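# Move one tray bottle upright into the crate's empty slot

## Task

Take one bottle off the tray and set it standing upright in the single free slot of the crate, while the remaining two bottles stay upright on the tray; neither the crate nor the tray may end up tilted or shifted from where it was.

## Robot and tools

Robot: two arms, left_arm (base near y = +0.29 m) and right_arm (base near y = -0.28 m), each ending in a five-finger hand. right_arm has a right hand and left_arm a mirrored left hand. The scene frame has its origin at table-top height midway between the arms, +x out over the table, +z up, and left_arm on the +y side. Image left/right does not match arm names.

Hand point: a point fixed to the palm, 0.05 m in front of it and 0.15 m out from the wrist face. Its +z runs along straight fingers, +y out of the palm, +x across the palm away from the thumb on the right hand (toward the thumb on the left hand). Straight fingers extend 0.06-0.07 m past the point and sit 0.06 m behind it along -y. A bracket on the little-finger side of the wrist protrudes and can strike objects.

The 28-number row: every motion argument is one flat row covering both arms, always all 28 numbers, each in [-1, 1]. Order: left dx, dy, dz, rx, ry, rz; left thumb_turn, thumb_bend, index, middle, ring, little; left force_limit, speed; then the same 14 for the right arm. dx..rz are offsets, not poses: they are measured from that arm's current Hand target, along that arm's own base axes, with rotation about the Hand target's position. 1.0 equals 0.6 m for dx, dy, dz and 180 degrees for the rotation vector rx, ry, rz. Six zeros re-request the current Hand target. Finger numbers are absolute targets: -1 open/straight, +1 closed; thumb_turn +1 puts the thumb opposite the fingers. force_limit maps -1..+1 to roughly 0..10 N at the fingertip (0..15 N for the two thumb motors); speed rises linearly from near zero at -1 to full at +0.48 and stays full above that. There is no 'no change' value: to keep a hand as is, resend the eight hand numbers of its last executed row (or, if none yet, its hand_measured six plus hand_force_limit and hand_speed). With the thumb turned in, the hand can enclose objects about 0.035-0.065 m thick. For a soft grip close at speed -0.94 or lower.

Tools:
execute_actions(actions, cameras): actions is a list of actions; each action is a table of up to 15 rows, one per 1/30 s step, and a short table repeats its last row to fill 15 steps. Every row in an action counts from the Hand target at that action's start, so repeating an offset keeps moving further. An empty list returns camera images; otherwise request them via cameras (names, ["all"], or []).
move(target, speed, blend, blocking, cameras): drives hand points in straight lines toward one row or a list of up to 15 rows; all rows in a list are offsets from the same starting Hand targets, not chained. speed is the path top speed in m/s (0.002 to 4.3, default 0.25; rotation up to twice that in rad/s), one value or one per target. blend (m) rounds corners in a list; 0 stops at each. Paths end together and are cut off after 10 s. It does not avoid obstacles or the other arm. blocking=false returns early while motion continues.
wait(seconds 0-10): lets time pass holding commands. stop(): brakes a running move. zoom_image(camera, region [x0,y0,x1,y1] pixels, at most 504x504): closer look at a camera from the latest images. show_instructions(): shows reference pages. finished_scene(scene): ends the current scene, given its number; irreversible.

Results: end_effector_position (m) and end_effector_quat_wxyz per arm in its own base frame; Hand target (last commanded pose after clipping, the reference for next offsets); joint positions, velocities, torques; hand_measured, hand_stopped_by (moving, target, force, stalled, fault), hand_load_n (positive when the finger is pushed open; a drop to about 0 signals a lost grip). A move adds a 'move:' line such as done, off_target, moving, held or fault, plus limits like paced or held. Hands often rest 1-3 cm (occasionally 5 cm) short of the command, usually low; this is not evidence of contact. Orientation commands are clipped to 40 degrees from the measured one per step. MOTOR HOT warns of heating; at 100 °C the arm drops for 30-60 s.

Cameras: cam_high, cam_low (fixed, scene frame), cam_left_wrist, cam_right_wrist (on the hands), each 896x504, with calibration given.

Avoid: pushing or tilting the crate or tray, knocking over the two bottles left on the tray, dropping the bottle or releasing it while it moves, anything leaving the table, fast impacts, excessive finger force, arms pressing on each other or one hand gripping the other, and paths passing close to an arm's own base. To end a push against something, command back past the hand point. Lower the bottle slowly into the slot, open gently once it stands, and lift clear before finishing.

Each tool is called after "Request:" by a JSON object that holds its "op" and its "data".

Reference images:

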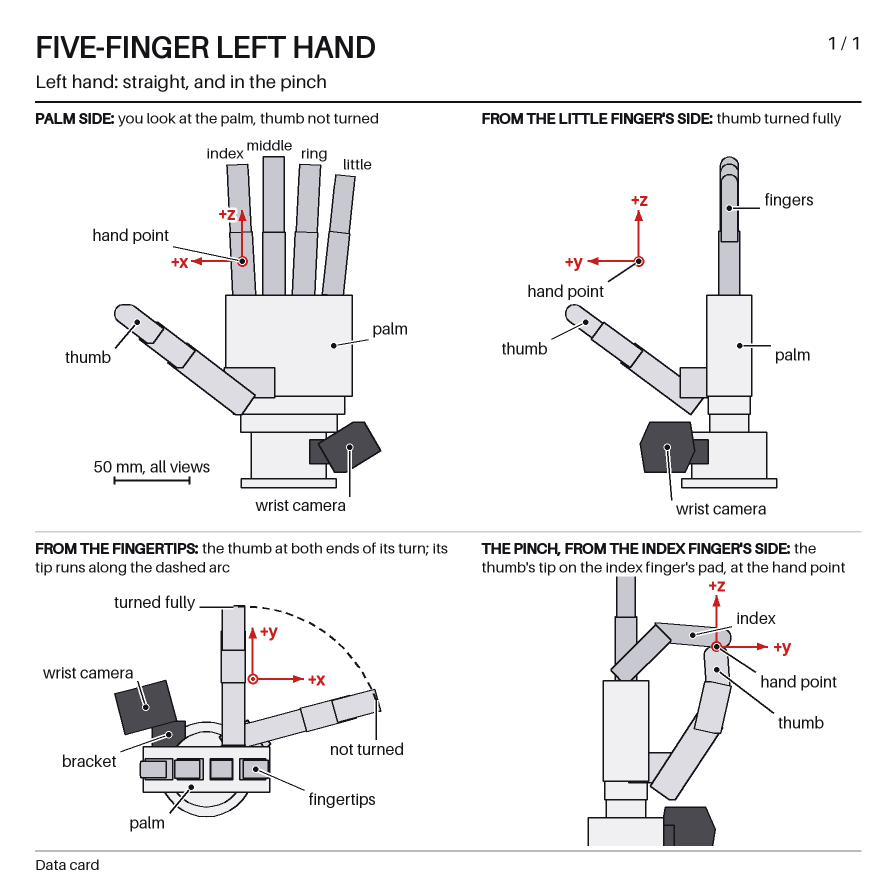

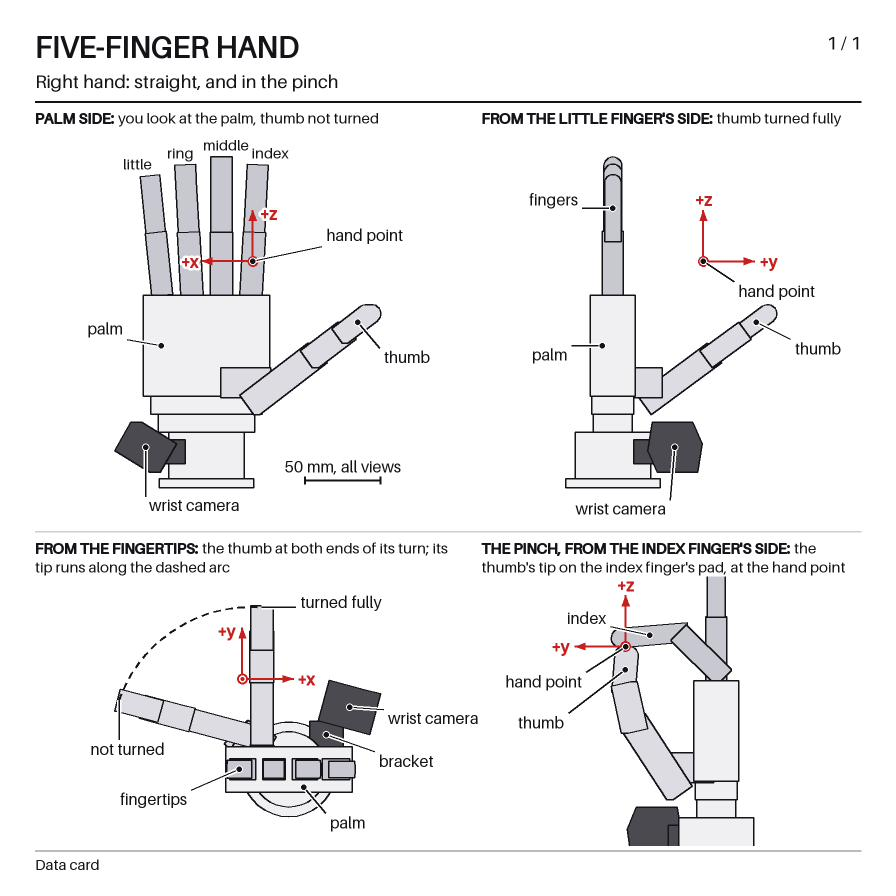

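## Session

Request:
{"op": "execute_actions", "data": {"actions": []}}

Scene clock: 0.00 s.
left_arm: end_effector_position=(+0.5133, -0.4938, +0.2652) hand_measured=(-1.000, -1.000, -1.000, -1.000, -1.000, -1.000) hand_load_n=(+0.0, +0.0, +0.0, +0.0, +0.0, +0.0) hand_stopped_by=(target, target, target, target, target, target) hand_force_limit=0.00 hand_speed=-0.80 end_effector_quat_wxyz=(+0.149, +0.295, +0.682, -0.653) | right_arm: end_effector_position=(+0.4242, -0.2483, +0.2470) hand_measured=(-1.000, -1.000, -1.000, -1.000, -1.000, -1.000) hand_load_n=(+0.0, +0.0, +0.0, +0.0, +0.0, +0.0) hand_stopped_by=(target, target, target, target, target, target) hand_force_limit=0.00 hand_speed=-0.80 end_effector_quat_wxyz=(-0.066, +0.717, -0.144, +0.679)
Joint positions: left_arm=[-0.521 1.822 1.539 -0.022 1.218 0.921] | right_arm=[-0.644 1.038 0.554 0.404 -0.542 -1.318]
Joint velocities: within noise
Joint torques (N m): no reading
Motor temperatures (°C): left_arm=[34 40 46 29 27 31] | right_arm=[32 35 40 30 32 28]
Heat: left arm: hottest elbow 46 °C; right arm: hottest elbow 40 °C.
Hand target: left_arm +0.5183, -0.4966, +0.2823; +0.163, +0.304, +0.673, -0.654 | right_arm +0.4286, -0.2515, +0.2590; -0.062, +0.712, -0.139, +0.686
camera_calibration:
cam_left_wrist: T_world_to_cam=[[-0.778301, 0.0241565, 0.627427, 0.250471], [-0.478535, 0.624124, -0.617635, 0.723549], [-0.406512, -0.780951, -0.474197, 0.0662979], [0, 0, 0, 1]] pos_world=[0.568136, -0.40586, 0.321175]
cam_right_wrist: T_world_to_cam=[[-0.151395, -0.986314, -0.0652945, -0.164204], [-0.573422, 0.141439, -0.806958, 0.475391], [0.80515, -0.0847283, -0.586988, -0.101173], [0, 0, 0, 1]] pos_world=[0.3292, -0.237768, 0.313512]

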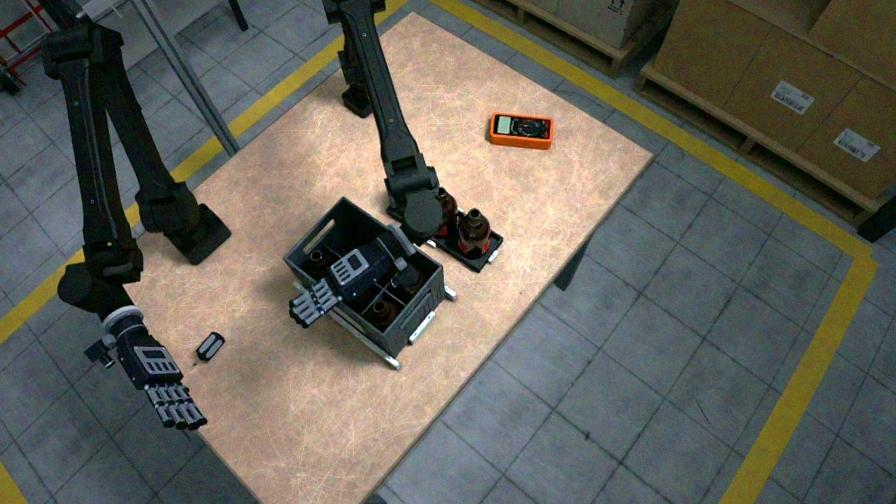

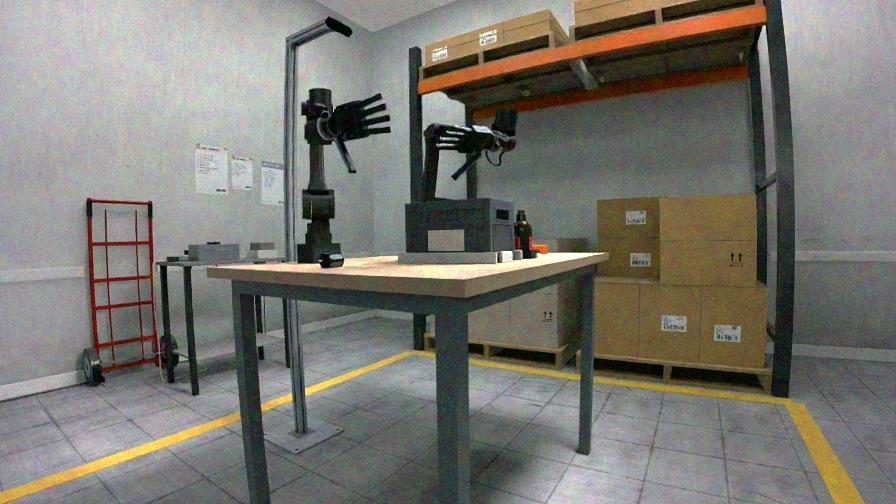

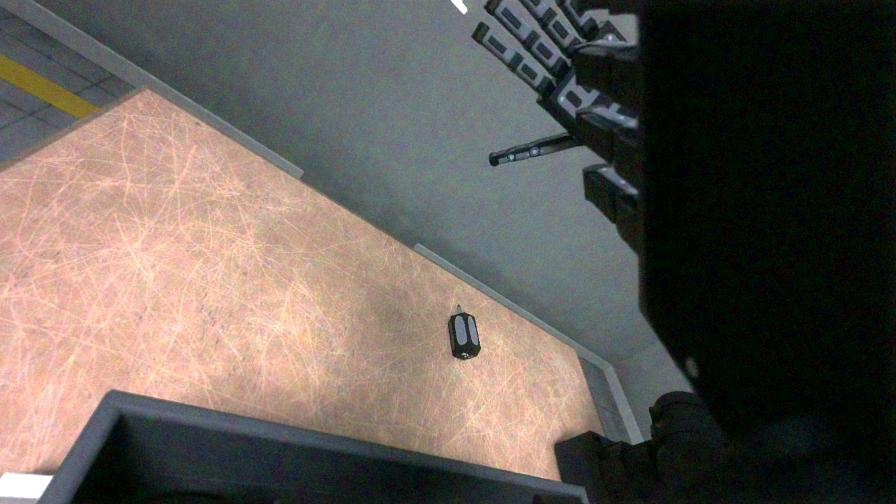

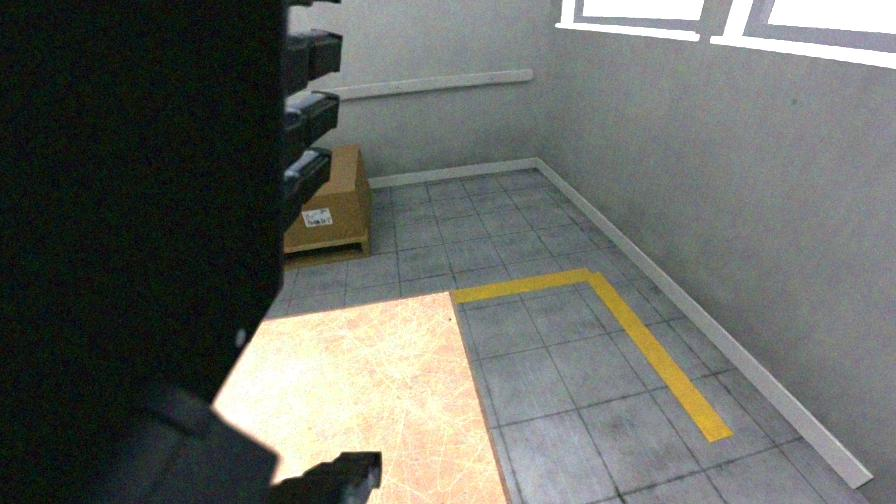

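Request:
{"op": "move", "data": {"target": [0,0.96,0.08,0,0,0.45,-1,-1,-1,-1,-1,-1,0,-0.8,0.119,0.7525,0.168,0.272,0.327,0.166,1,-1,-0.4,-0.4,0,0,0,0], "speed": 0.35, "cameras": ["cam_high","cam_right_wrist"]}}

Scene clock: 60.60 s.
left_arm: end_effector_position=(+0.5166, +0.0810, +0.3191) hand_measured=(-1.000, -1.000, -1.000, -1.000, -1.000, -1.000) hand_load_n=(+0.0, +0.0, +0.0, -0.5, +0.0, +0.0) hand_stopped_by=(target, target, target, target, target, target) hand_force_limit=0.00 hand_speed=-0.80 end_effector_quat_wxyz=(+0.545, -0.208, +0.713, -0.388) | right_arm: end_effector_position=(+0.4911, +0.1969, +0.3406) hand_measured=(+1.000, -1.000, -0.400, -0.400, +0.000, +0.000) hand_load_n=(+0.0, +0.0, +0.0, +0.0, +0.0, +0.0) hand_stopped_by=(target, target, target, target, target, target) hand_force_limit=0.00 hand_speed=0.00 end_effector_quat_wxyz=(-0.418, +0.871, -0.236, +0.103)
Joint positions: left_arm=[0.37 1.111 0.887 0.088 0.7 0.755] | right_arm=[0.176 1.462 1.601 -1.051 -0.648 -0.638]
Joint torques (N m): left_arm=[-0.79 -7.53 11.55 1.36 0.13 -0.11] | right_arm=[-1.44 -9.93 13.82 0.4 -0.42 0.08]
Motor temperatures (°C): left_arm=[34 43 50 29 27 31] | right_arm=[32 34 49 30 32 28]
Heat: left arm: hottest elbow 50 °C; right arm: hottest elbow 49 °C.
Hand target: left_arm +0.5182, +0.0794, +0.3303; +0.548, -0.206, +0.710, -0.392 | right_arm +0.4998, +0.2000, +0.3599; -0.424, +0.868, -0.233, +0.113
Off the commanded pose: left_arm 0.011 m, 1 deg | right_arm 0.021 m, 1 deg.
move: off_target (left_arm, right_arm)
camera_calibration:
cam_right_wrist: T_world_to_cam=[[-0.14001, -0.66786, -0.730999, 0.449522], [-0.975207, -0.0347645, 0.218545, 0.409042], [-0.17137, 0.743474, -0.646435, 0.274389], [0, 0, 0, 1]] pos_world=[0.508861, 0.110436, 0.416581]
Images, in order (width x height): cam_high 896x504, cam_right_wrist 896x504.

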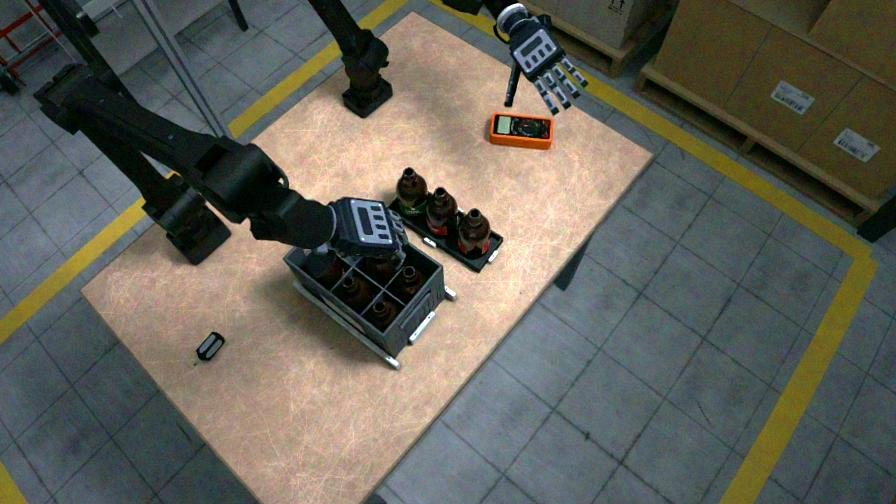

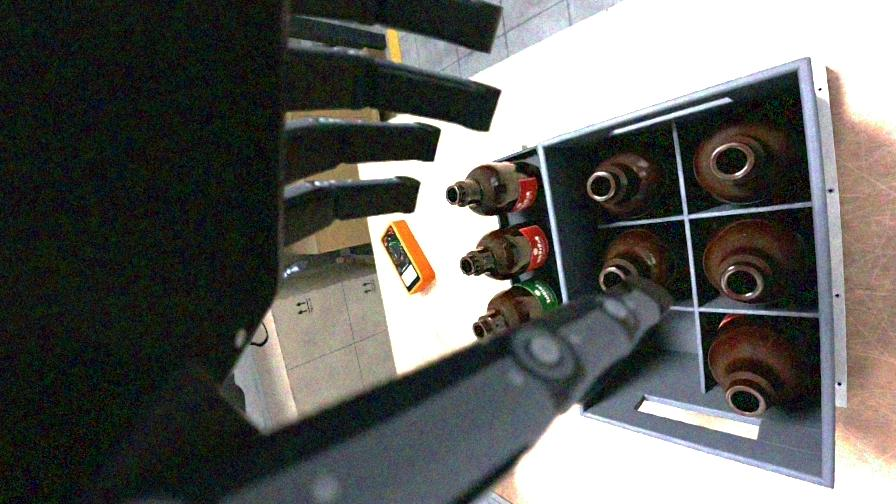

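Request:
{"op": "move", "data": {"target": [0,0,0,0,0,0,-1,-1,-1,-1,-1,-1,0,-0.8,0,0.372,-0.242,0,0,0.0833,1,-1,-0.4,-0.4,0,0,0,0], "speed": 0.3, "cameras": ["cam_right_wrist"]}}

Scene clock: 121.73 s.
left_arm: end_effector_position=(+0.5166, +0.0810, +0.3191) hand_measured=(-1.000, -1.000, -1.000, -1.000, -1.000, -1.000) hand_load_n=(-0.5, +0.0, +0.0, +0.0, +0.0, +0.0) hand_stopped_by=(target, target, target, target, target, target) hand_force_limit=0.00 hand_speed=-0.80 end_effector_quat_wxyz=(+0.545, -0.208, +0.713, -0.388) | right_arm: end_effector_position=(+0.4858, +0.4183, +0.1981) hand_measured=(+1.000, -1.000, -0.400, -0.400, +0.000, +0.000) hand_load_n=(+0.0, +0.0, +0.0, +0.0, +0.0, +0.0) hand_stopped_by=(target, target, target, target, target, target) hand_force_limit=0.00 hand_speed=0.00 end_effector_quat_wxyz=(-0.423, +0.898, -0.118, +0.040)
Joint positions: left_arm=[0.37 1.111 0.887 0.088 0.7 0.755] | right_arm=[0.551 1.745 1.568 -0.693 -0.58 -0.54]
Joint torques (N m): left_arm=[-0.26 -7.77 11.59 1.24 0.15 -0.14] | right_arm=[-1.79 -14.45 12.34 1.26 -0.28 0.1]
Heat: left arm: hottest elbow 53 °C; right arm: hottest elbow 53 °C.
Hand target: left_arm +0.5182, +0.0794, +0.3303; +0.548, -0.206, +0.710, -0.392 | right_arm +0.4999, +0.4232, +0.2146; -0.435, +0.891, -0.117, +0.056
Off the commanded pose: left_arm 0.011 m, 1 deg | right_arm 0.022 m, 2 deg.
move: off_target (left_arm, right_arm)
camera_calibration:
cam_right_wrist: T_world_to_cam=[[0.0344947, -0.688141, -0.724756, 0.415043], [-0.927656, -0.291861, 0.232964, 0.524336], [-0.37184, 0.664288, -0.648426, 0.147653], [0, 0, 0, 1]] pos_world=[0.52699, 0.340558, 0.274396]
Images, in order (width x height): cam_right_wrist 896x504.

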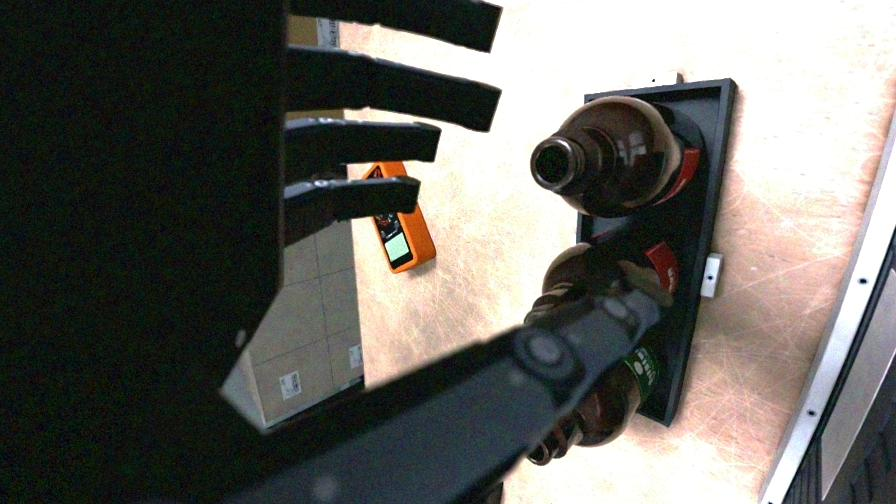

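Request:
{"op": "move", "data": {"target": [0,0,0,0,0,0,-1,-1,-1,-1,-1,-1,0,-0.8,0.0135,0.014,-0.128,0,0,0,1,-1,-0.4,-0.4,0,0,0,0], "speed": 0.2, "cameras": ["cam_right_wrist"]}}

Scene clock: 133.33 s.
left_arm: end_effector_position=(+0.5166, +0.0810, +0.3191) hand_measured=(-1.000, -1.000, -1.000, -1.000, -1.000, -1.000) hand_load_n=(+0.0, +0.0, +0.0, +0.0, +0.0, +0.0) hand_stopped_by=(target, target, target, target, target, target) hand_force_limit=0.00 hand_speed=-0.80 end_effector_quat_wxyz=(+0.545, -0.208, +0.713, -0.388) | right_arm: end_effector_position=(+0.5056, +0.4301, +0.1418) hand_measured=(+1.000, -1.000, -0.400, -0.400, +0.000, +0.000) hand_load_n=(+0.0, +0.0, +0.0, +0.0, +0.0, +0.0) hand_stopped_by=(target, target, target, target, target, target) hand_force_limit=0.00 hand_speed=0.00 end_effector_quat_wxyz=(-0.434, +0.892, -0.114, +0.056)
Joint positions: left_arm=[0.37 1.111 0.887 0.088 0.7 0.755] | right_arm=[0.551 1.818 1.505 -0.515 -0.577 -0.536]
Joint torques (N m): left_arm=[-0.38 -7.71 11.64 1.33 0.1 -0.11] | right_arm=[-1.44 -14.8 9.11 1.4 -0.26 0.08]
Heat: left arm: hottest elbow 53 °C; right arm: hottest elbow 53 °C.
Hand target: left_arm +0.5182, +0.0794, +0.3303; +0.548, -0.206, +0.710, -0.392 | right_arm +0.5079, +0.4316, +0.1378; -0.435, +0.891, -0.117, +0.056
Off the commanded pose: left_arm 0.011 m, 1 deg | right_arm 0.005 m, 0 deg.
move: off_target (left_arm)
camera_calibration:
cam_right_wrist: T_world_to_cam=[[0.0562536, -0.67288, -0.73761, 0.36597], [-0.936548, -0.291584, 0.19457, 0.569034], [-0.345997, 0.679862, -0.646586, 0.0906895], [0, 0, 0, 1]] pos_world=[0.543719, 0.350519, 0.217865]
Images, in order (width x height): cam_right_wrist 896x504.

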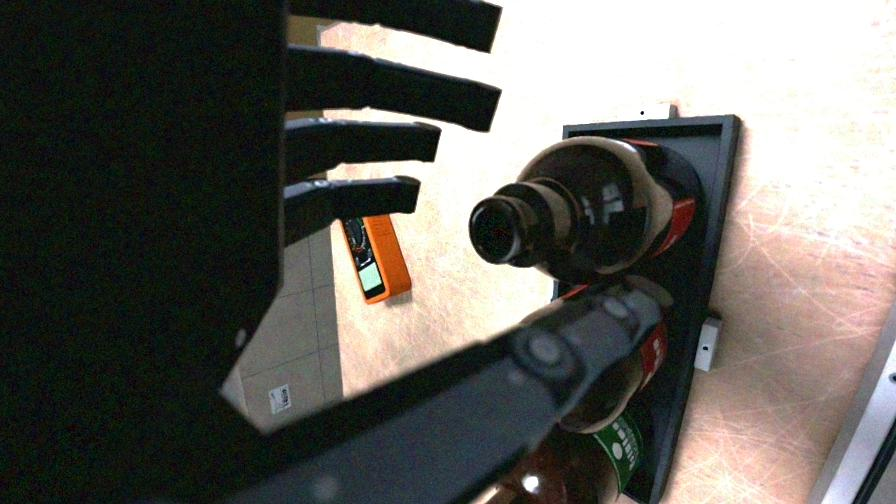

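Request:
{"op": "move", "data": {"target": [0,0,0,0,0,0,-1,-1,-1,-1,-1,-1,0,-0.8,-0.0065,0.0023,-0.058,0,0,0,1,-1,-0.4,-0.4,0,0,0,0], "speed": 0.12, "cameras": ["cam_right_wrist"]}}

Scene clock: 146.60 s.
left_arm: end_effector_position=(+0.5166, +0.0810, +0.3191) hand_measured=(-1.000, -1.000, -1.000, -1.000, -1.000, -1.000) hand_load_n=(+0.0, +0.0, +0.0, +0.0, +0.0, +0.0) hand_stopped_by=(target, target, target, target, target, target) hand_force_limit=0.00 hand_speed=-0.80 end_effector_quat_wxyz=(+0.545, -0.208, +0.713, -0.388) | right_arm: end_effector_position=(+0.5061, +0.4301, +0.1201) hand_measured=(+1.000, -1.000, -0.400, -0.400, +0.000, +0.000) hand_load_n=(+0.0, +0.0, +0.0, +0.0, +0.0, +0.0) hand_stopped_by=(target, target, target, target, target, target) hand_force_limit=0.00 hand_speed=0.00 end_effector_quat_wxyz=(-0.440, +0.889, -0.112, +0.064)
Joint positions: left_arm=[0.37 1.111 0.887 0.088 0.7 0.755] | right_arm=[0.551 1.827 1.451 -0.427 -0.574 -0.531]
Joint torques (N m): left_arm=[-0.85 -7.3 11.81 1.32 0.13 -0.14] | right_arm=[-1.08 -13.57 8.42 1.43 -0.21 0.08]
Heat: left arm: hottest elbow 53 °C; right arm: hottest elbow 52 °C.
Hand target: left_arm +0.5182, +0.0794, +0.3303; +0.548, -0.206, +0.710, -0.392 | right_arm +0.5041, +0.4330, +0.1031; -0.435, +0.891, -0.117, +0.056
Off the commanded pose: left_arm 0.011 m, 1 deg | right_arm 0.018 m, 1 deg.
move: off_target (left_arm, right_arm)
camera_calibration:
cam_right_wrist: T_world_to_cam=[[0.0667354, -0.66444, -0.744356, 0.341797], [-0.941379, -0.289177, 0.173731, 0.577718], [-0.330684, 0.689127, -0.644788, 0.06482], [0, 0, 0, 1]] pos_world=[0.542477, 0.349497, 0.195846]
Images, in order (width x height): cam_right_wrist 896x504.

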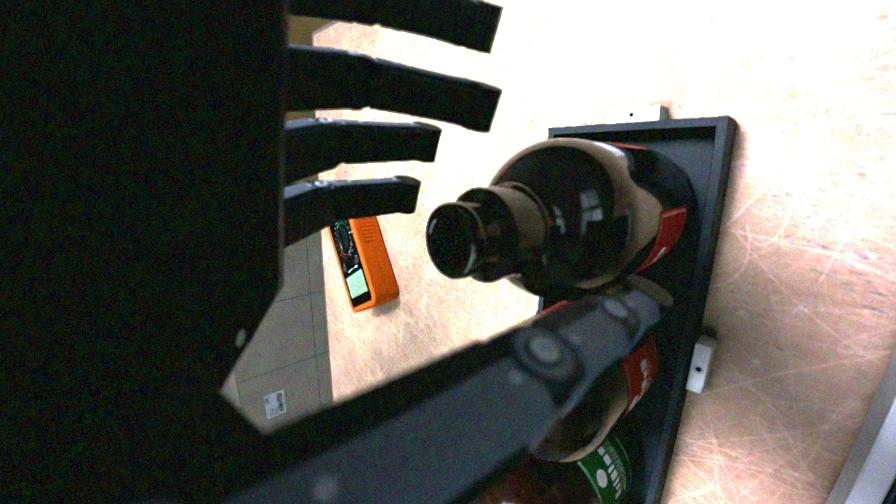

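Request:
{"op": "move", "data": {"target": [0,0,0,0,0,0,-1,-1,-1,-1,-1,-1,0,-0.8,-0.01,0.0133,-0.02,0,0,0,1,-1,-0.4,-0.4,0,0,0,0], "speed": 0.12, "cameras": ["cam_right_wrist"]}}

Scene clock: 160.93 s.
left_arm: end_effector_position=(+0.5166, +0.0810, +0.3191) hand_measured=(-1.000, -1.000, -1.000, -1.000, -1.000, -1.000) hand_load_n=(+0.0, +0.0, +0.0, +0.0, +0.0, +0.0) hand_stopped_by=(target, target, target, target, target, target) hand_force_limit=0.00 hand_speed=-0.80 end_effector_quat_wxyz=(+0.545, -0.208, +0.713, -0.388) | right_arm: end_effector_position=(+0.5020, +0.4369, +0.1096) hand_measured=(+1.000, -1.000, -0.400, -0.400, +0.000, +0.000) hand_load_n=(+0.0, +0.0, +0.0, +0.0, +0.0, +0.0) hand_stopped_by=(target, target, target, target, target, target) hand_force_limit=0.00 hand_speed=0.00 end_effector_quat_wxyz=(-0.441, +0.888, -0.113, +0.066)
Joint positions: left_arm=[0.37 1.111 0.887 0.088 0.7 0.755] | right_arm=[0.564 1.835 1.431 -0.389 -0.562 -0.517]
Joint torques (N m): left_arm=[-0.67 -7.12 11.85 1.29 0.18 -0.11] | right_arm=[-0.91 -13.45 8.38 1.43 -0.2 0.05]
Motor temperatures (°C): left_arm=[34 39 53 29 27 31] | right_arm=[31 39 51 30 32 28]
Heat: left arm: hottest elbow 53 °C; right arm: hottest elbow 51 °C.
Hand target: left_arm +0.5182, +0.0794, +0.3303; +0.548, -0.206, +0.710, -0.392 | right_arm +0.4981, +0.4410, +0.0911; -0.435, +0.891, -0.117, +0.056
Off the commanded pose: left_arm 0.011 m, 1 deg | right_arm 0.019 m, 1 deg.
move: off_target (left_arm, right_arm)
camera_calibration:
cam_right_wrist: T_world_to_cam=[[0.0663207, -0.663613, -0.74513, 0.338669], [-0.942526, -0.286763, 0.171501, 0.577348], [-0.327486, 0.69093, -0.644491, 0.0496623], [0, 0, 0, 1]] pos_world=[0.537968, 0.355994, 0.185344]
Images, in order (width x height): cam_right_wrist 896x504.

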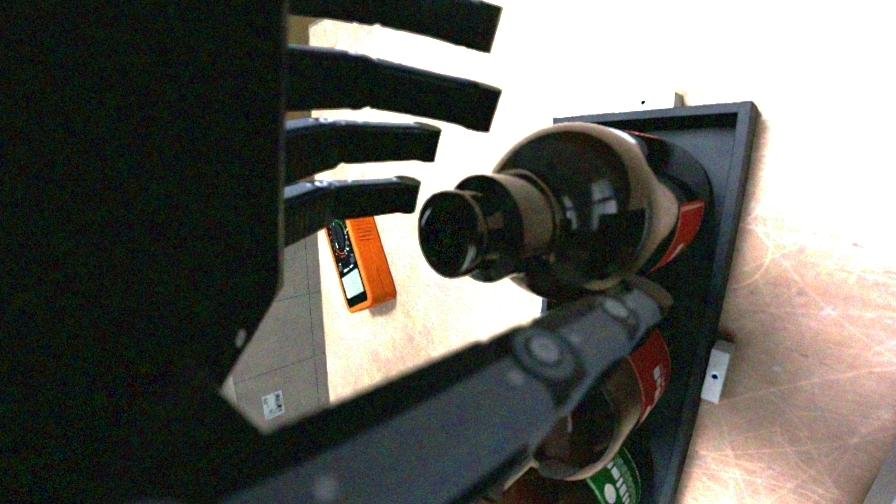

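Request:
{"op": "move", "data": {"target": [0,0,0,0,0,0,-1,-1,-1,-1,-1,-1,0,-0.8,0.004,-0.006,0.03,0,0,0,1,-1,-0.4,-0.4,0,0,0,0], "speed": 0.12, "cameras": ["cam_right_wrist"]}}

Scene clock: 192.87 s.
left_arm: end_effector_position=(+0.5166, +0.0810, +0.3191) hand_measured=(-1.000, -1.000, -1.000, -1.000, -1.000, -1.000) hand_load_n=(+0.0, +0.0, +0.0, +0.0, +0.0, -0.5) hand_stopped_by=(target, target, target, target, target, target) hand_force_limit=0.00 hand_speed=-0.80 end_effector_quat_wxyz=(+0.545, -0.208, +0.713, -0.388) | right_arm: end_effector_position=(+0.4984, +0.4347, +0.1074) hand_measured=(+1.000, -1.000, -0.400, -0.400, +0.000, +0.000) hand_load_n=(+0.0, +0.0, +0.0, +0.0, +0.0, +0.0) hand_stopped_by=(target, target, target, target, target, target) hand_force_limit=0.00 hand_speed=0.00 end_effector_quat_wxyz=(-0.435, +0.891, -0.116, +0.059)
Joint positions: left_arm=[0.37 1.111 0.887 0.088 0.7 0.755] | right_arm=[0.564 1.835 1.431 -0.408 -0.563 -0.517]
Joint torques (N m): left_arm=[-0.62 -7.24 11.85 1.22 0.06 -0.12] | right_arm=[-1.38 -14.56 10.35 0.51 -0.39 0.01]
Heat: left arm: hottest elbow 53 °C; right arm: hottest elbow 50 °C.
Hand target: left_arm +0.5182, +0.0794, +0.3303; +0.548, -0.206, +0.710, -0.392 | right_arm +0.5005, +0.4373, +0.1091; -0.435, +0.891, -0.117, +0.056
Off the commanded pose: left_arm 0.011 m, 1 deg | right_arm 0.004 m, 0 deg.
move: off_target (left_arm)
camera_calibration:
cam_right_wrist: T_world_to_cam=[[0.0540074, -0.670944, -0.739539, 0.344526], [-0.939508, -0.285018, 0.189971, 0.569455], [-0.338241, 0.684543, -0.645751, 0.0567544], [0, 0, 0, 1]] pos_world=[0.535597, 0.354611, 0.18326]
Images, in order (width x height): cam_right_wrist 896x504.

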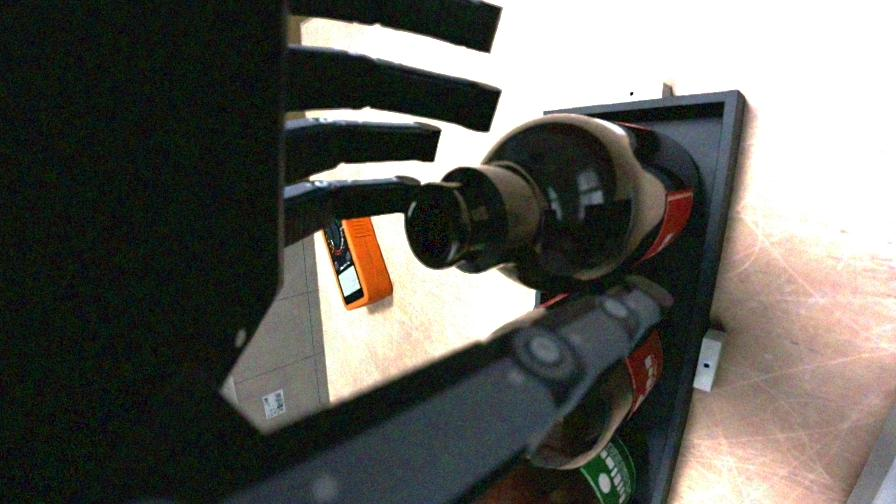

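Request:
{"op": "move", "data": {"target": [0,0,0,0,0,0,-1,-1,-1,-1,-1,-1,0,-0.8,0.0125,-0.002,0.0315,0,0,0,1,-1,-0.4,-0.4,0,0,0,0], "speed": 0.12, "cameras": ["cam_right_wrist"]}}

Scene clock: 203.40 s.
left_arm: end_effector_position=(+0.5166, +0.0810, +0.3191) hand_measured=(-1.000, -1.000, -1.000, -1.000, -1.000, -1.000) hand_load_n=(+0.0, +0.0, +0.0, +0.0, +0.0, +0.0) hand_stopped_by=(target, target, target, target, target, target) hand_force_limit=0.00 hand_speed=-0.80 end_effector_quat_wxyz=(+0.545, -0.208, +0.713, -0.388) | right_arm: end_effector_position=(+0.4906, +0.4309, +0.1067) hand_measured=(+1.000, -1.000, -0.400, -0.400, +0.000, +0.000) hand_load_n=(+0.0, +0.0, +0.0, +0.0, +0.0, +0.0) hand_stopped_by=(target, target, target, target, target, target) hand_force_limit=0.00 hand_speed=0.00 end_effector_quat_wxyz=(-0.424, +0.896, -0.123, +0.042)
Joint positions: left_arm=[0.37 1.111 0.887 0.088 0.7 0.755] | right_arm=[0.564 1.835 1.442 -0.462 -0.568 -0.517]
Joint torques (N m): left_arm=[-0.97 -7.59 11.62 1.37 0.14 -0.11] | right_arm=[-1.96 -15.09 13.01 0.53 -0.41 -0.08]
Heat: left arm: hottest elbow 53 °C; right arm: hottest elbow 51 °C.
Hand target: left_arm +0.5182, +0.0794, +0.3303; +0.548, -0.206, +0.710, -0.392 | right_arm +0.5079, +0.4361, +0.1279; -0.435, +0.891, -0.117, +0.056
Off the commanded pose: left_arm 0.011 m, 1 deg | right_arm 0.028 m, 2 deg.
move: off_target (left_arm, right_arm)
camera_calibration:
cam_right_wrist: T_world_to_cam=[[0.027751, -0.685417, -0.727621, 0.359764], [-0.930131, -0.284351, 0.232383, 0.551733], [-0.366179, 0.670334, -0.645419, 0.0761206], [0, 0, 0, 1]] pos_world=[0.531074, 0.352448, 0.182688]
Images, in order (width x height): cam_right_wrist 896x504.

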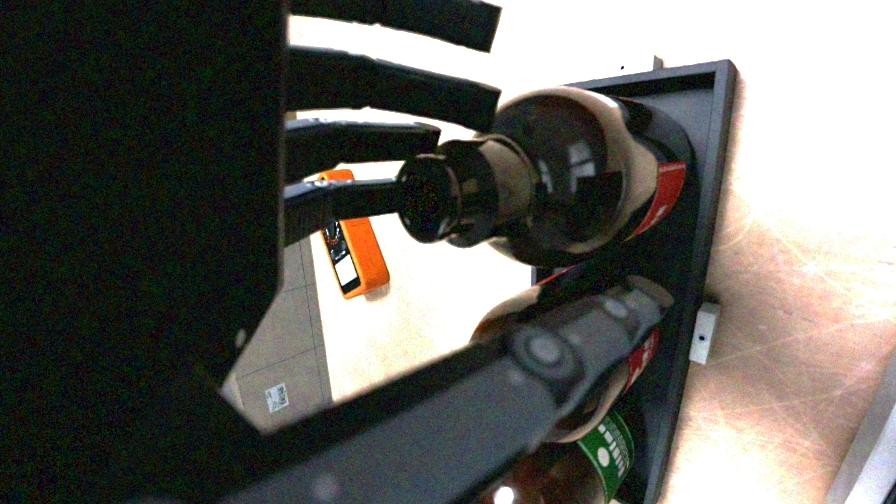

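Request:
{"op": "move", "data": {"target": [[0,0,0,0,0,0,-1,-1,-1,-1,-1,-1,0,-0.8,0.008,0,0.085,0,0,0,1,-1,-0.4,-0.4,0,0,0,0],[0,0,0,0,0,0,-1,-1,-1,-1,-1,-1,0,-0.8,-0.012,-0.001,-0.05,0,0,0,1,-1,-0.4,-0.4,0,0,0,0]], "speed": 0.15, "cameras": ["cam_right_wrist"]}}

Scene clock: 216.03 s.
left_arm: end_effector_position=(+0.5166, +0.0810, +0.3191) hand_measured=(-1.000, -1.000, -1.000, -1.000, -1.000, -1.000) hand_load_n=(+0.0, +0.0, +0.0, -0.5, +0.0, +0.0) hand_stopped_by=(target, target, target, target, target, target) hand_force_limit=0.00 hand_speed=-0.80 end_effector_quat_wxyz=(+0.545, -0.208, +0.713, -0.388) | right_arm: end_effector_position=(+0.4993, +0.4353, +0.1097) hand_measured=(+1.000, -1.000, -0.400, -0.400, +0.000, +0.000) hand_load_n=(+0.0, +0.0, +0.0, +0.0, +0.0, +0.0) hand_stopped_by=(target, target, target, target, target, target) hand_force_limit=0.00 hand_speed=0.00 end_effector_quat_wxyz=(-0.438, +0.890, -0.115, +0.058)
Joint positions: left_arm=[0.37 1.111 0.887 0.088 0.7 0.755] | right_arm=[0.563 1.835 1.435 -0.409 -0.569 -0.518]
Joint torques (N m): left_arm=[-0.97 -6.83 11.9 1.26 0.15 -0.1] | right_arm=[-1.49 -14.56 8.69 1.4 -0.23 -0.01]
Heat: left arm: hottest elbow 54 °C; right arm: hottest elbow 54 °C.
Hand target: left_arm +0.5182, +0.0794, +0.3303; +0.548, -0.206, +0.710, -0.392 | right_arm +0.5009, +0.4355, +0.0980; -0.435, +0.891, -0.117, +0.057
Off the commanded pose: left_arm 0.011 m, 1 deg | right_arm 0.012 m, 0 deg.
move: off_target (left_arm, right_arm)
camera_calibration:
cam_right_wrist: T_world_to_cam=[[0.0566975, -0.666929, -0.742961, 0.343825], [-0.938747, -0.288966, 0.187756, 0.571619], [-0.33991, 0.686807, -0.642462, 0.0576322], [0, 0, 0, 1]] pos_world=[0.536702, 0.354903, 0.18515]
Images, in order (width x height): cam_right_wrist 896x504.

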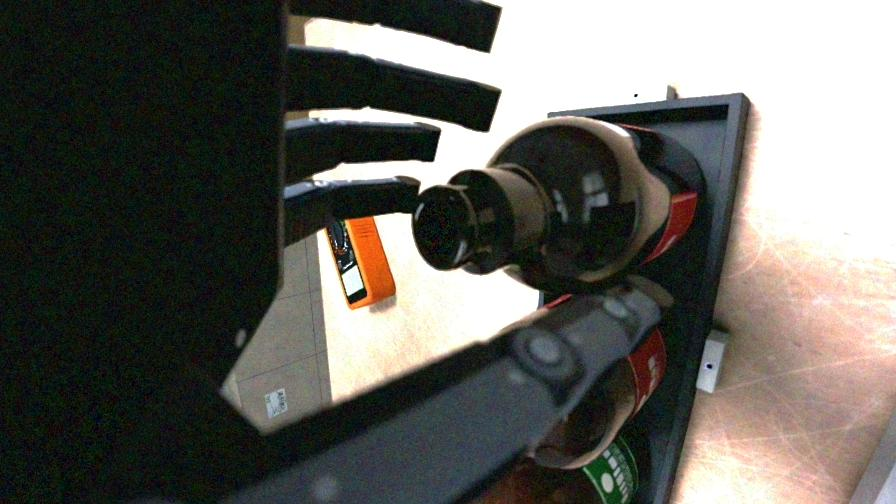

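Request:
{"op": "move", "data": {"target": [[0,0,0,0,0,0,-1,-1,-1,-1,-1,-1,0,-0.8,0.013,0,0.12,0,0,0,1,-1,-0.4,-0.4,0,0,0,0],[0,0,0,0,0,0,-1,-1,-1,-1,-1,-1,0,-0.8,0.006,-0.0035,0.008,0,0,0,1,-1,-0.4,-0.4,0,0,0,0]], "speed": 0.15, "cameras": ["cam_right_wrist"]}}

Scene clock: 227.80 s.
left_arm: end_effector_position=(+0.5166, +0.0810, +0.3191) hand_measured=(-1.000, -1.000, -1.000, -1.000, -1.000, -1.000) hand_load_n=(+0.0, +0.0, +0.0, +0.0, +0.0, +0.0) hand_stopped_by=(target, target, target, target, target, target) hand_force_limit=0.00 hand_speed=-0.80 end_effector_quat_wxyz=(+0.545, -0.208, +0.713, -0.388) | right_arm: end_effector_position=(+0.5001, +0.4360, +0.1129) hand_measured=(+1.000, -1.000, -0.400, -0.400, +0.000, +0.000) hand_load_n=(+0.0, +0.0, +0.0, +0.0, +0.0, +0.0) hand_stopped_by=(target, target, target, target, target, target) hand_force_limit=0.00 hand_speed=0.00 end_effector_quat_wxyz=(-0.437, +0.890, -0.116, +0.056)
Joint positions: left_arm=[0.37 1.111 0.887 0.088 0.7 0.755] | right_arm=[0.563 1.837 1.449 -0.426 -0.57 -0.518]
Joint torques (N m): left_arm=[-0.38 -7.47 11.64 1.29 0.17 -0.13] | right_arm=[-1.9 -14.74 8.77 1.44 -0.36 -0.08]
Heat: left arm: hottest elbow 54 °C; right arm: hottest elbow 53 °C.
Hand target: left_arm +0.5182, +0.0794, +0.3303; +0.548, -0.206, +0.710, -0.392 | right_arm +0.5045, +0.4334, +0.1027; -0.435, +0.891, -0.117, +0.056
Off the commanded pose: left_arm 0.011 m, 1 deg | right_arm 0.011 m, 0 deg.
move: off_target (left_arm, right_arm)
camera_calibration:
cam_right_wrist: T_world_to_cam=[[0.0535427, -0.668446, -0.741831, 0.348762], [-0.937583, -0.28929, 0.193001, 0.570916], [-0.343615, 0.685194, -0.642213, 0.0620007], [0, 0, 0, 1]] pos_world=[0.537912, 0.355807, 0.188353]
Images, in order (width x height): cam_right_wrist 896x504.

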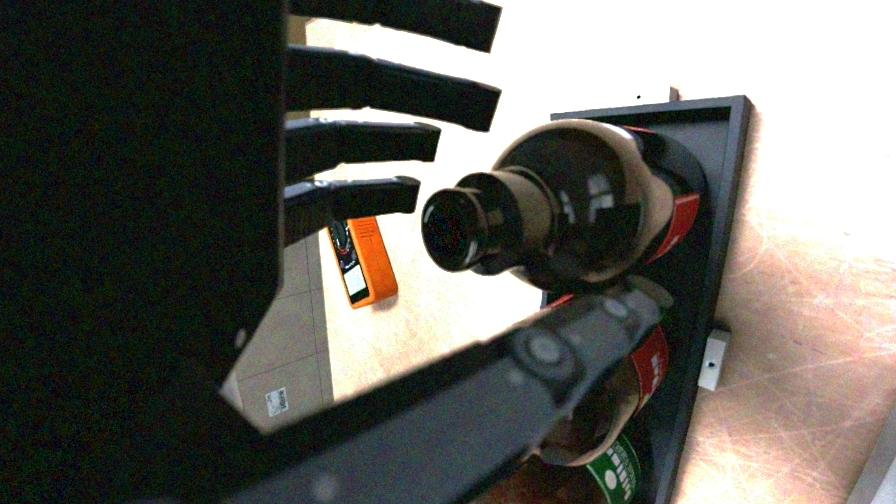

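Request:
{"op": "move", "data": {"target": [[0,0,0,0,0,0,-1,-1,-1,-1,-1,-1,0,-0.8,0,0,0,0,0,0,1,-0.6,-0.1,-0.1,0,0,-0.6,-0.7],[0,0,0,0,0,0,-1,-1,-1,-1,-1,-1,0,-0.8,0,0,0,0,0,0,1,0,0.3,0.3,0,0,-0.8,-0.9]], "speed": 0.1, "cameras": ["cam_right_wrist"]}}

Scene clock: 238.23 s.
left_arm: end_effector_position=(+0.5166, +0.0810, +0.3191) hand_measured=(-1.000, -1.000, -1.000, -1.000, -1.000, -1.000) hand_load_n=(+0.0, +0.0, -0.5, +0.0, +0.0, +0.0) hand_stopped_by=(target, target, target, target, target, target) hand_force_limit=0.00 hand_speed=-0.80 end_effector_quat_wxyz=(+0.545, -0.208, +0.713, -0.388) | right_arm: end_effector_position=(+0.5001, +0.4360, +0.1129) hand_measured=(+1.000, -0.550, +0.020, -0.018, +0.000, +0.000) hand_load_n=(+0.0, +2.5, +2.5, +1.5, +0.0, +0.0) hand_stopped_by=(target, force, force, force, target, target) hand_force_limit=-0.80 hand_speed=-0.90 end_effector_quat_wxyz=(-0.437, +0.890, -0.116, +0.056)
Joint positions: left_arm=[0.37 1.111 0.887 0.088 0.7 0.755] | right_arm=[0.563 1.837 1.449 -0.426 -0.57 -0.518]
Joint torques (N m): left_arm=[-0.73 -7.53 11.44 1.32 0.11 -0.08] | right_arm=[-2.02 -14.21 8.75 1.4 -0.36 -0.08]
Heat: left arm: hottest elbow 54 °C; right arm: hottest elbow 51 °C.
Hand target: left_arm +0.5182, +0.0794, +0.3303; +0.548, -0.206, +0.710, -0.392 | right_arm +0.5045, +0.4334, +0.1027; -0.435, +0.891, -0.117, +0.056
Off the commanded pose: left_arm 0.011 m, 1 deg | right_arm 0.011 m, 0 deg.
move: off_target (left_arm, right_arm); target 2's new numbers were sent with right_arm's hand 0.011 m and 0 deg from that target
camera_calibration:
cam_right_wrist: T_world_to_cam=[[0.0535427, -0.668446, -0.741831, 0.348762], [-0.937583, -0.28929, 0.193001, 0.570916], [-0.343615, 0.685194, -0.642213, 0.0620007], [0, 0, 0, 1]] pos_world=[0.537912, 0.355807, 0.188353]
Images, in order (width x height): cam_right_wrist 896x504.

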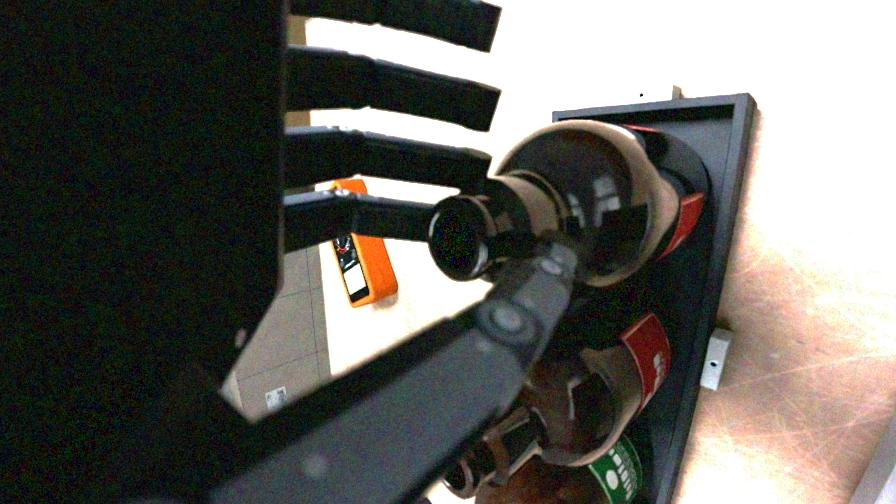

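Request:
{"op": "move", "data": {"target": [0,0,0,0,0,0,-1,-1,-1,-1,-1,-1,0,-0.8,0,0,0,0,0,0,1,0.2,0.5,0.5,0,0,0.4,-0.9], "speed": 0.1, "cameras": ["cam_right_wrist"]}}

Scene clock: 244.90 s.
left_arm: end_effector_position=(+0.5166, +0.0810, +0.3191) hand_measured=(-1.000, -1.000, -1.000, -1.000, -1.000, -1.000) hand_load_n=(+0.0, +0.0, +0.0, +0.0, +0.0, +0.0) hand_stopped_by=(target, target, target, target, target, target) hand_force_limit=0.00 hand_speed=-0.80 end_effector_quat_wxyz=(+0.545, -0.208, +0.713, -0.388) | right_arm: end_effector_position=(+0.5003, +0.4358, +0.1129) hand_measured=(+1.000, -0.540, +0.044, +0.006, +0.000, +0.000) hand_load_n=(+0.0, +10.5, +7.5, +7.5, +0.0, +0.0) hand_stopped_by=(target, force, force, force, target, target) hand_force_limit=0.40 hand_speed=-0.90 end_effector_quat_wxyz=(-0.437, +0.890, -0.116, +0.056)
Joint positions: left_arm=[0.37 1.111 0.887 0.088 0.7 0.755] | right_arm=[0.563 1.837 1.449 -0.426 -0.57 -0.518]
Joint torques (N m): left_arm=[-0.67 -7.71 11.73 1.14 0.13 -0.07] | right_arm=[-1.96 -14.21 8.75 1.42 -0.36 -0.08]
Heat: left arm: hottest elbow 54 °C; right arm: hottest elbow 51 °C.
Hand target: left_arm +0.5182, +0.0794, +0.3303; +0.548, -0.206, +0.710, -0.392 | right_arm +0.5045, +0.4334, +0.1027; -0.435, +0.891, -0.117, +0.056
Off the commanded pose: left_arm 0.011 m, 1 deg | right_arm 0.011 m, 0 deg.
move: off_target (left_arm, right_arm)
camera_calibration:
cam_right_wrist: T_world_to_cam=[[0.0532697, -0.668488, -0.741813, 0.348782], [-0.937704, -0.288897, 0.193004, 0.570876], [-0.343328, 0.685319, -0.642233, 0.0619768], [0, 0, 0, 1]] pos_world=[0.538011, 0.355607, 0.188353]
Images, in order (width x height): cam_right_wrist 896x504.

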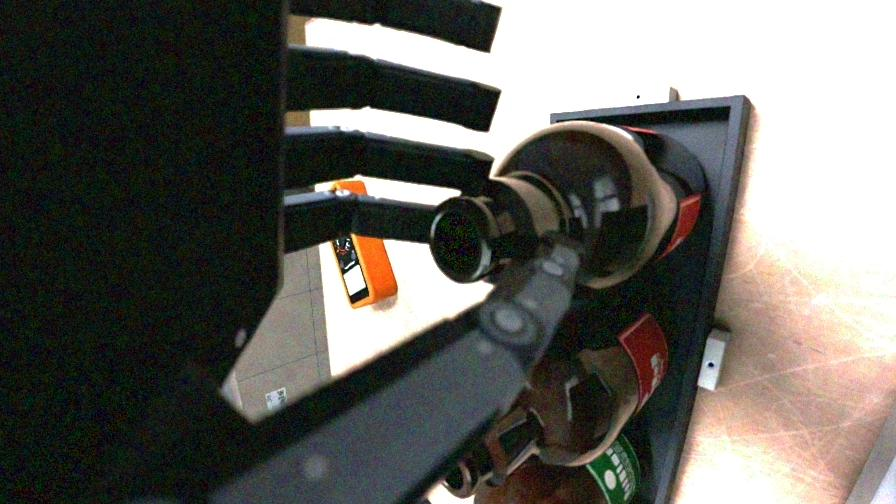

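Request:
{"op": "move", "data": {"target": [0,0,0,0,0,0,-1,-1,-1,-1,-1,-1,0,-0.8,0.01,0.005,0.42,0,0,0,1,0.2,0.5,0.5,0,0,0.4,-0.9], "speed": 0.25, "cameras": ["cam_right_wrist","cam_high"]}}

Scene clock: 252.53 s.
left_arm: end_effector_position=(+0.5166, +0.0810, +0.3191) hand_measured=(-1.000, -1.000, -1.000, -1.000, -1.000, -1.000) hand_load_n=(+0.0, -0.5, +0.0, +0.0, +0.0, +0.0) hand_stopped_by=(target, target, target, target, target, target) hand_force_limit=0.00 hand_speed=-0.80 end_effector_quat_wxyz=(+0.545, -0.208, +0.713, -0.388) | right_arm: end_effector_position=(+0.5022, +0.4347, +0.3253) hand_measured=(+1.000, -0.540, +0.044, +0.006, +0.000, +0.000) hand_load_n=(+0.5, +11.5, +6.5, +7.0, +0.5, +0.0) hand_stopped_by=(target, force, force, force, target, target) hand_force_limit=0.40 hand_speed=-0.90 end_effector_quat_wxyz=(-0.418, +0.899, -0.126, +0.038)
Joint positions: left_arm=[0.37 1.111 0.887 0.088 0.7 0.755] | right_arm=[0.561 1.815 2.002 -1.061 -0.567 -0.522]
Joint torques (N m): left_arm=[-0.97 -7.36 11.67 1.37 0.11 -0.11] | right_arm=[-1.73 -16.09 14.01 0.69 -0.53 -0.04]
Heat: left arm: hottest elbow 54 °C; right arm: hottest elbow 51 °C.
Hand target: left_arm +0.5182, +0.0794, +0.3303; +0.548, -0.206, +0.710, -0.392 | right_arm +0.5104, +0.4364, +0.3547; -0.435, +0.891, -0.117, +0.056
Off the commanded pose: left_arm 0.011 m, 1 deg | right_arm 0.031 m, 3 deg.
move: off_target (left_arm, right_arm)
camera_calibration:
cam_right_wrist: T_world_to_cam=[[0.0185732, -0.693863, -0.719867, 0.526837], [-0.927873, -0.280158, 0.246097, 0.505468], [-0.372434, 0.663374, -0.64902, 0.22626], [0, 0, 0, 1]] pos_world=[0.543491, 0.357068, 0.401706]
Images, in order (width x height): cam_high 896x504, cam_right_wrist 896x504.

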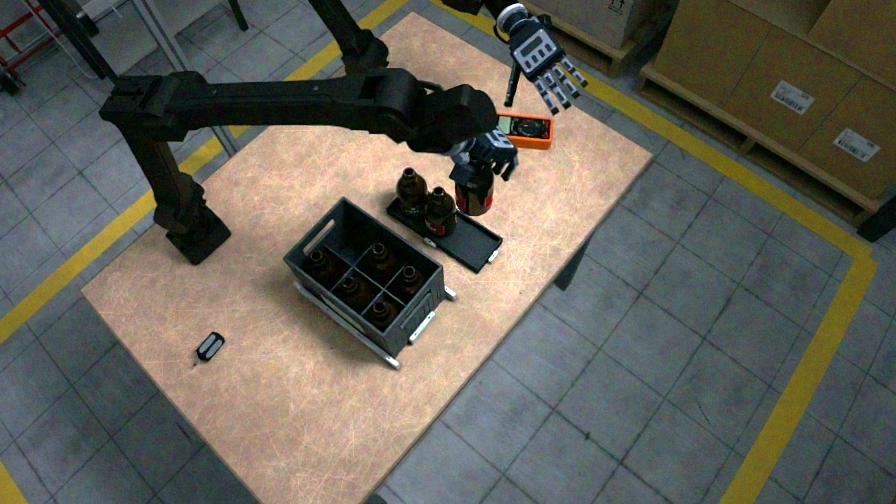

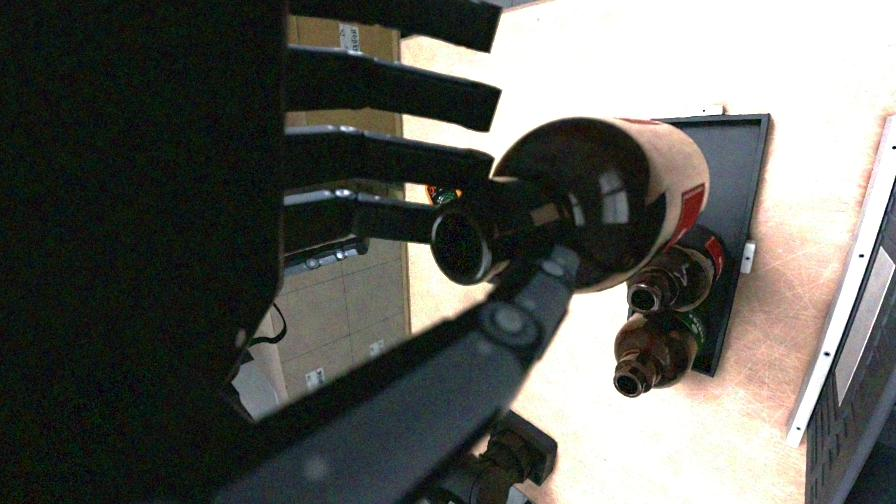

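Request:
{"op": "move", "data": {"target": [0,0,0,0,0,0,-1,-1,-1,-1,-1,-1,0,-0.8,-0.317,-0.332,-0.025,0,0,0,1,0.2,0.5,0.5,1,1,0.4,-0.5], "speed": 0.22, "cameras": ["cam_right_wrist"]}}

Scene clock: 315.77 s.
left_arm: end_effector_position=(+0.5166, +0.0810, +0.3191) hand_measured=(-1.000, -1.000, -1.000, -1.000, -1.000, -1.000) hand_load_n=(+0.0, +0.0, +0.0, +0.0, +0.0, +0.0) hand_stopped_by=(target, target, target, target, target, target) hand_force_limit=0.00 hand_speed=-0.80 end_effector_quat_wxyz=(+0.545, -0.208, +0.713, -0.388) | right_arm: end_effector_position=(+0.3201, +0.2387, +0.3362) hand_measured=(+1.000, -0.540, +0.044, +0.006, +1.000, +1.000) hand_load_n=(+0.5, +11.0, +7.0, +6.5, +0.0, +0.0) hand_stopped_by=(target, force, force, force, target, target) hand_force_limit=0.40 hand_speed=-0.50 end_effector_quat_wxyz=(-0.433, +0.892, -0.119, +0.055)
Joint positions: left_arm=[0.37 1.111 0.887 0.088 0.7 0.755] | right_arm=[0.357 1.13 1.291 -1.101 -0.695 -0.714]
Joint torques (N m): left_arm=[-0.97 -7.94 11.64 1.33 0.14 -0.1] | right_arm=[-1.96 -6.24 9.88 0.58 -0.72 -0.07]
Motor temperatures (°C): left_arm=[33 38 54 29 27 31] | right_arm=[31 40 61 30 32 28]
Heat: left arm: hottest elbow 54 °C; right arm: hottest elbow 61 °C.
Hand target: left_arm +0.5182, +0.0794, +0.3303; +0.548, -0.206, +0.710, -0.392 | right_arm +0.3202, +0.2372, +0.3396; -0.435, +0.891, -0.117, +0.056
Off the commanded pose: left_arm 0.011 m, 1 deg | right_arm 0.004 m, 0 deg.
move: off_target (left_arm)
camera_calibration:
cam_right_wrist: T_world_to_cam=[[0.0467584, -0.674825, -0.736495, 0.394063], [-0.937674, -0.283824, 0.200527, 0.298155], [-0.344355, 0.681216, -0.646037, 0.2813], [0, 0, 0, 1]] pos_world=[0.358014, 0.158921, 0.412168]
Images, in order (width x height): cam_right_wrist 896x504.

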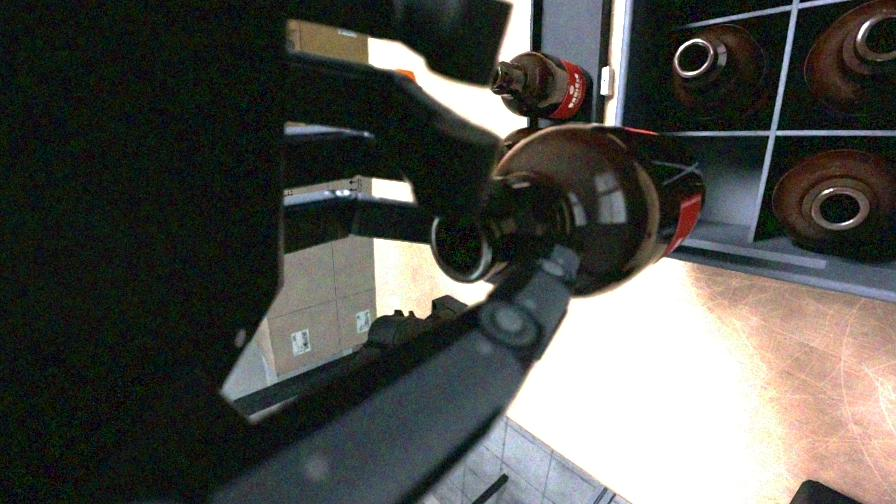

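Request:
{"op": "zoom_image", "data": {"camera": "cam_right_wrist", "region": [560, 0, 896, 310]}}

Scaled by 1.500.

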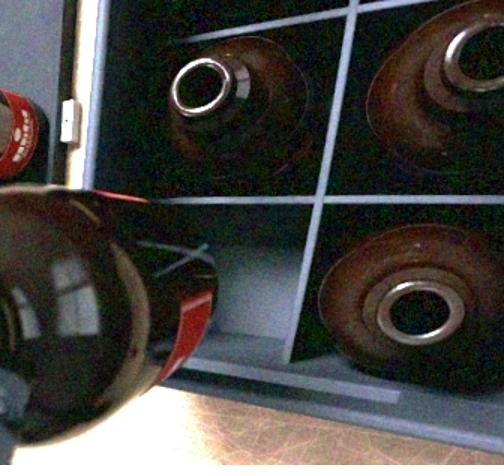

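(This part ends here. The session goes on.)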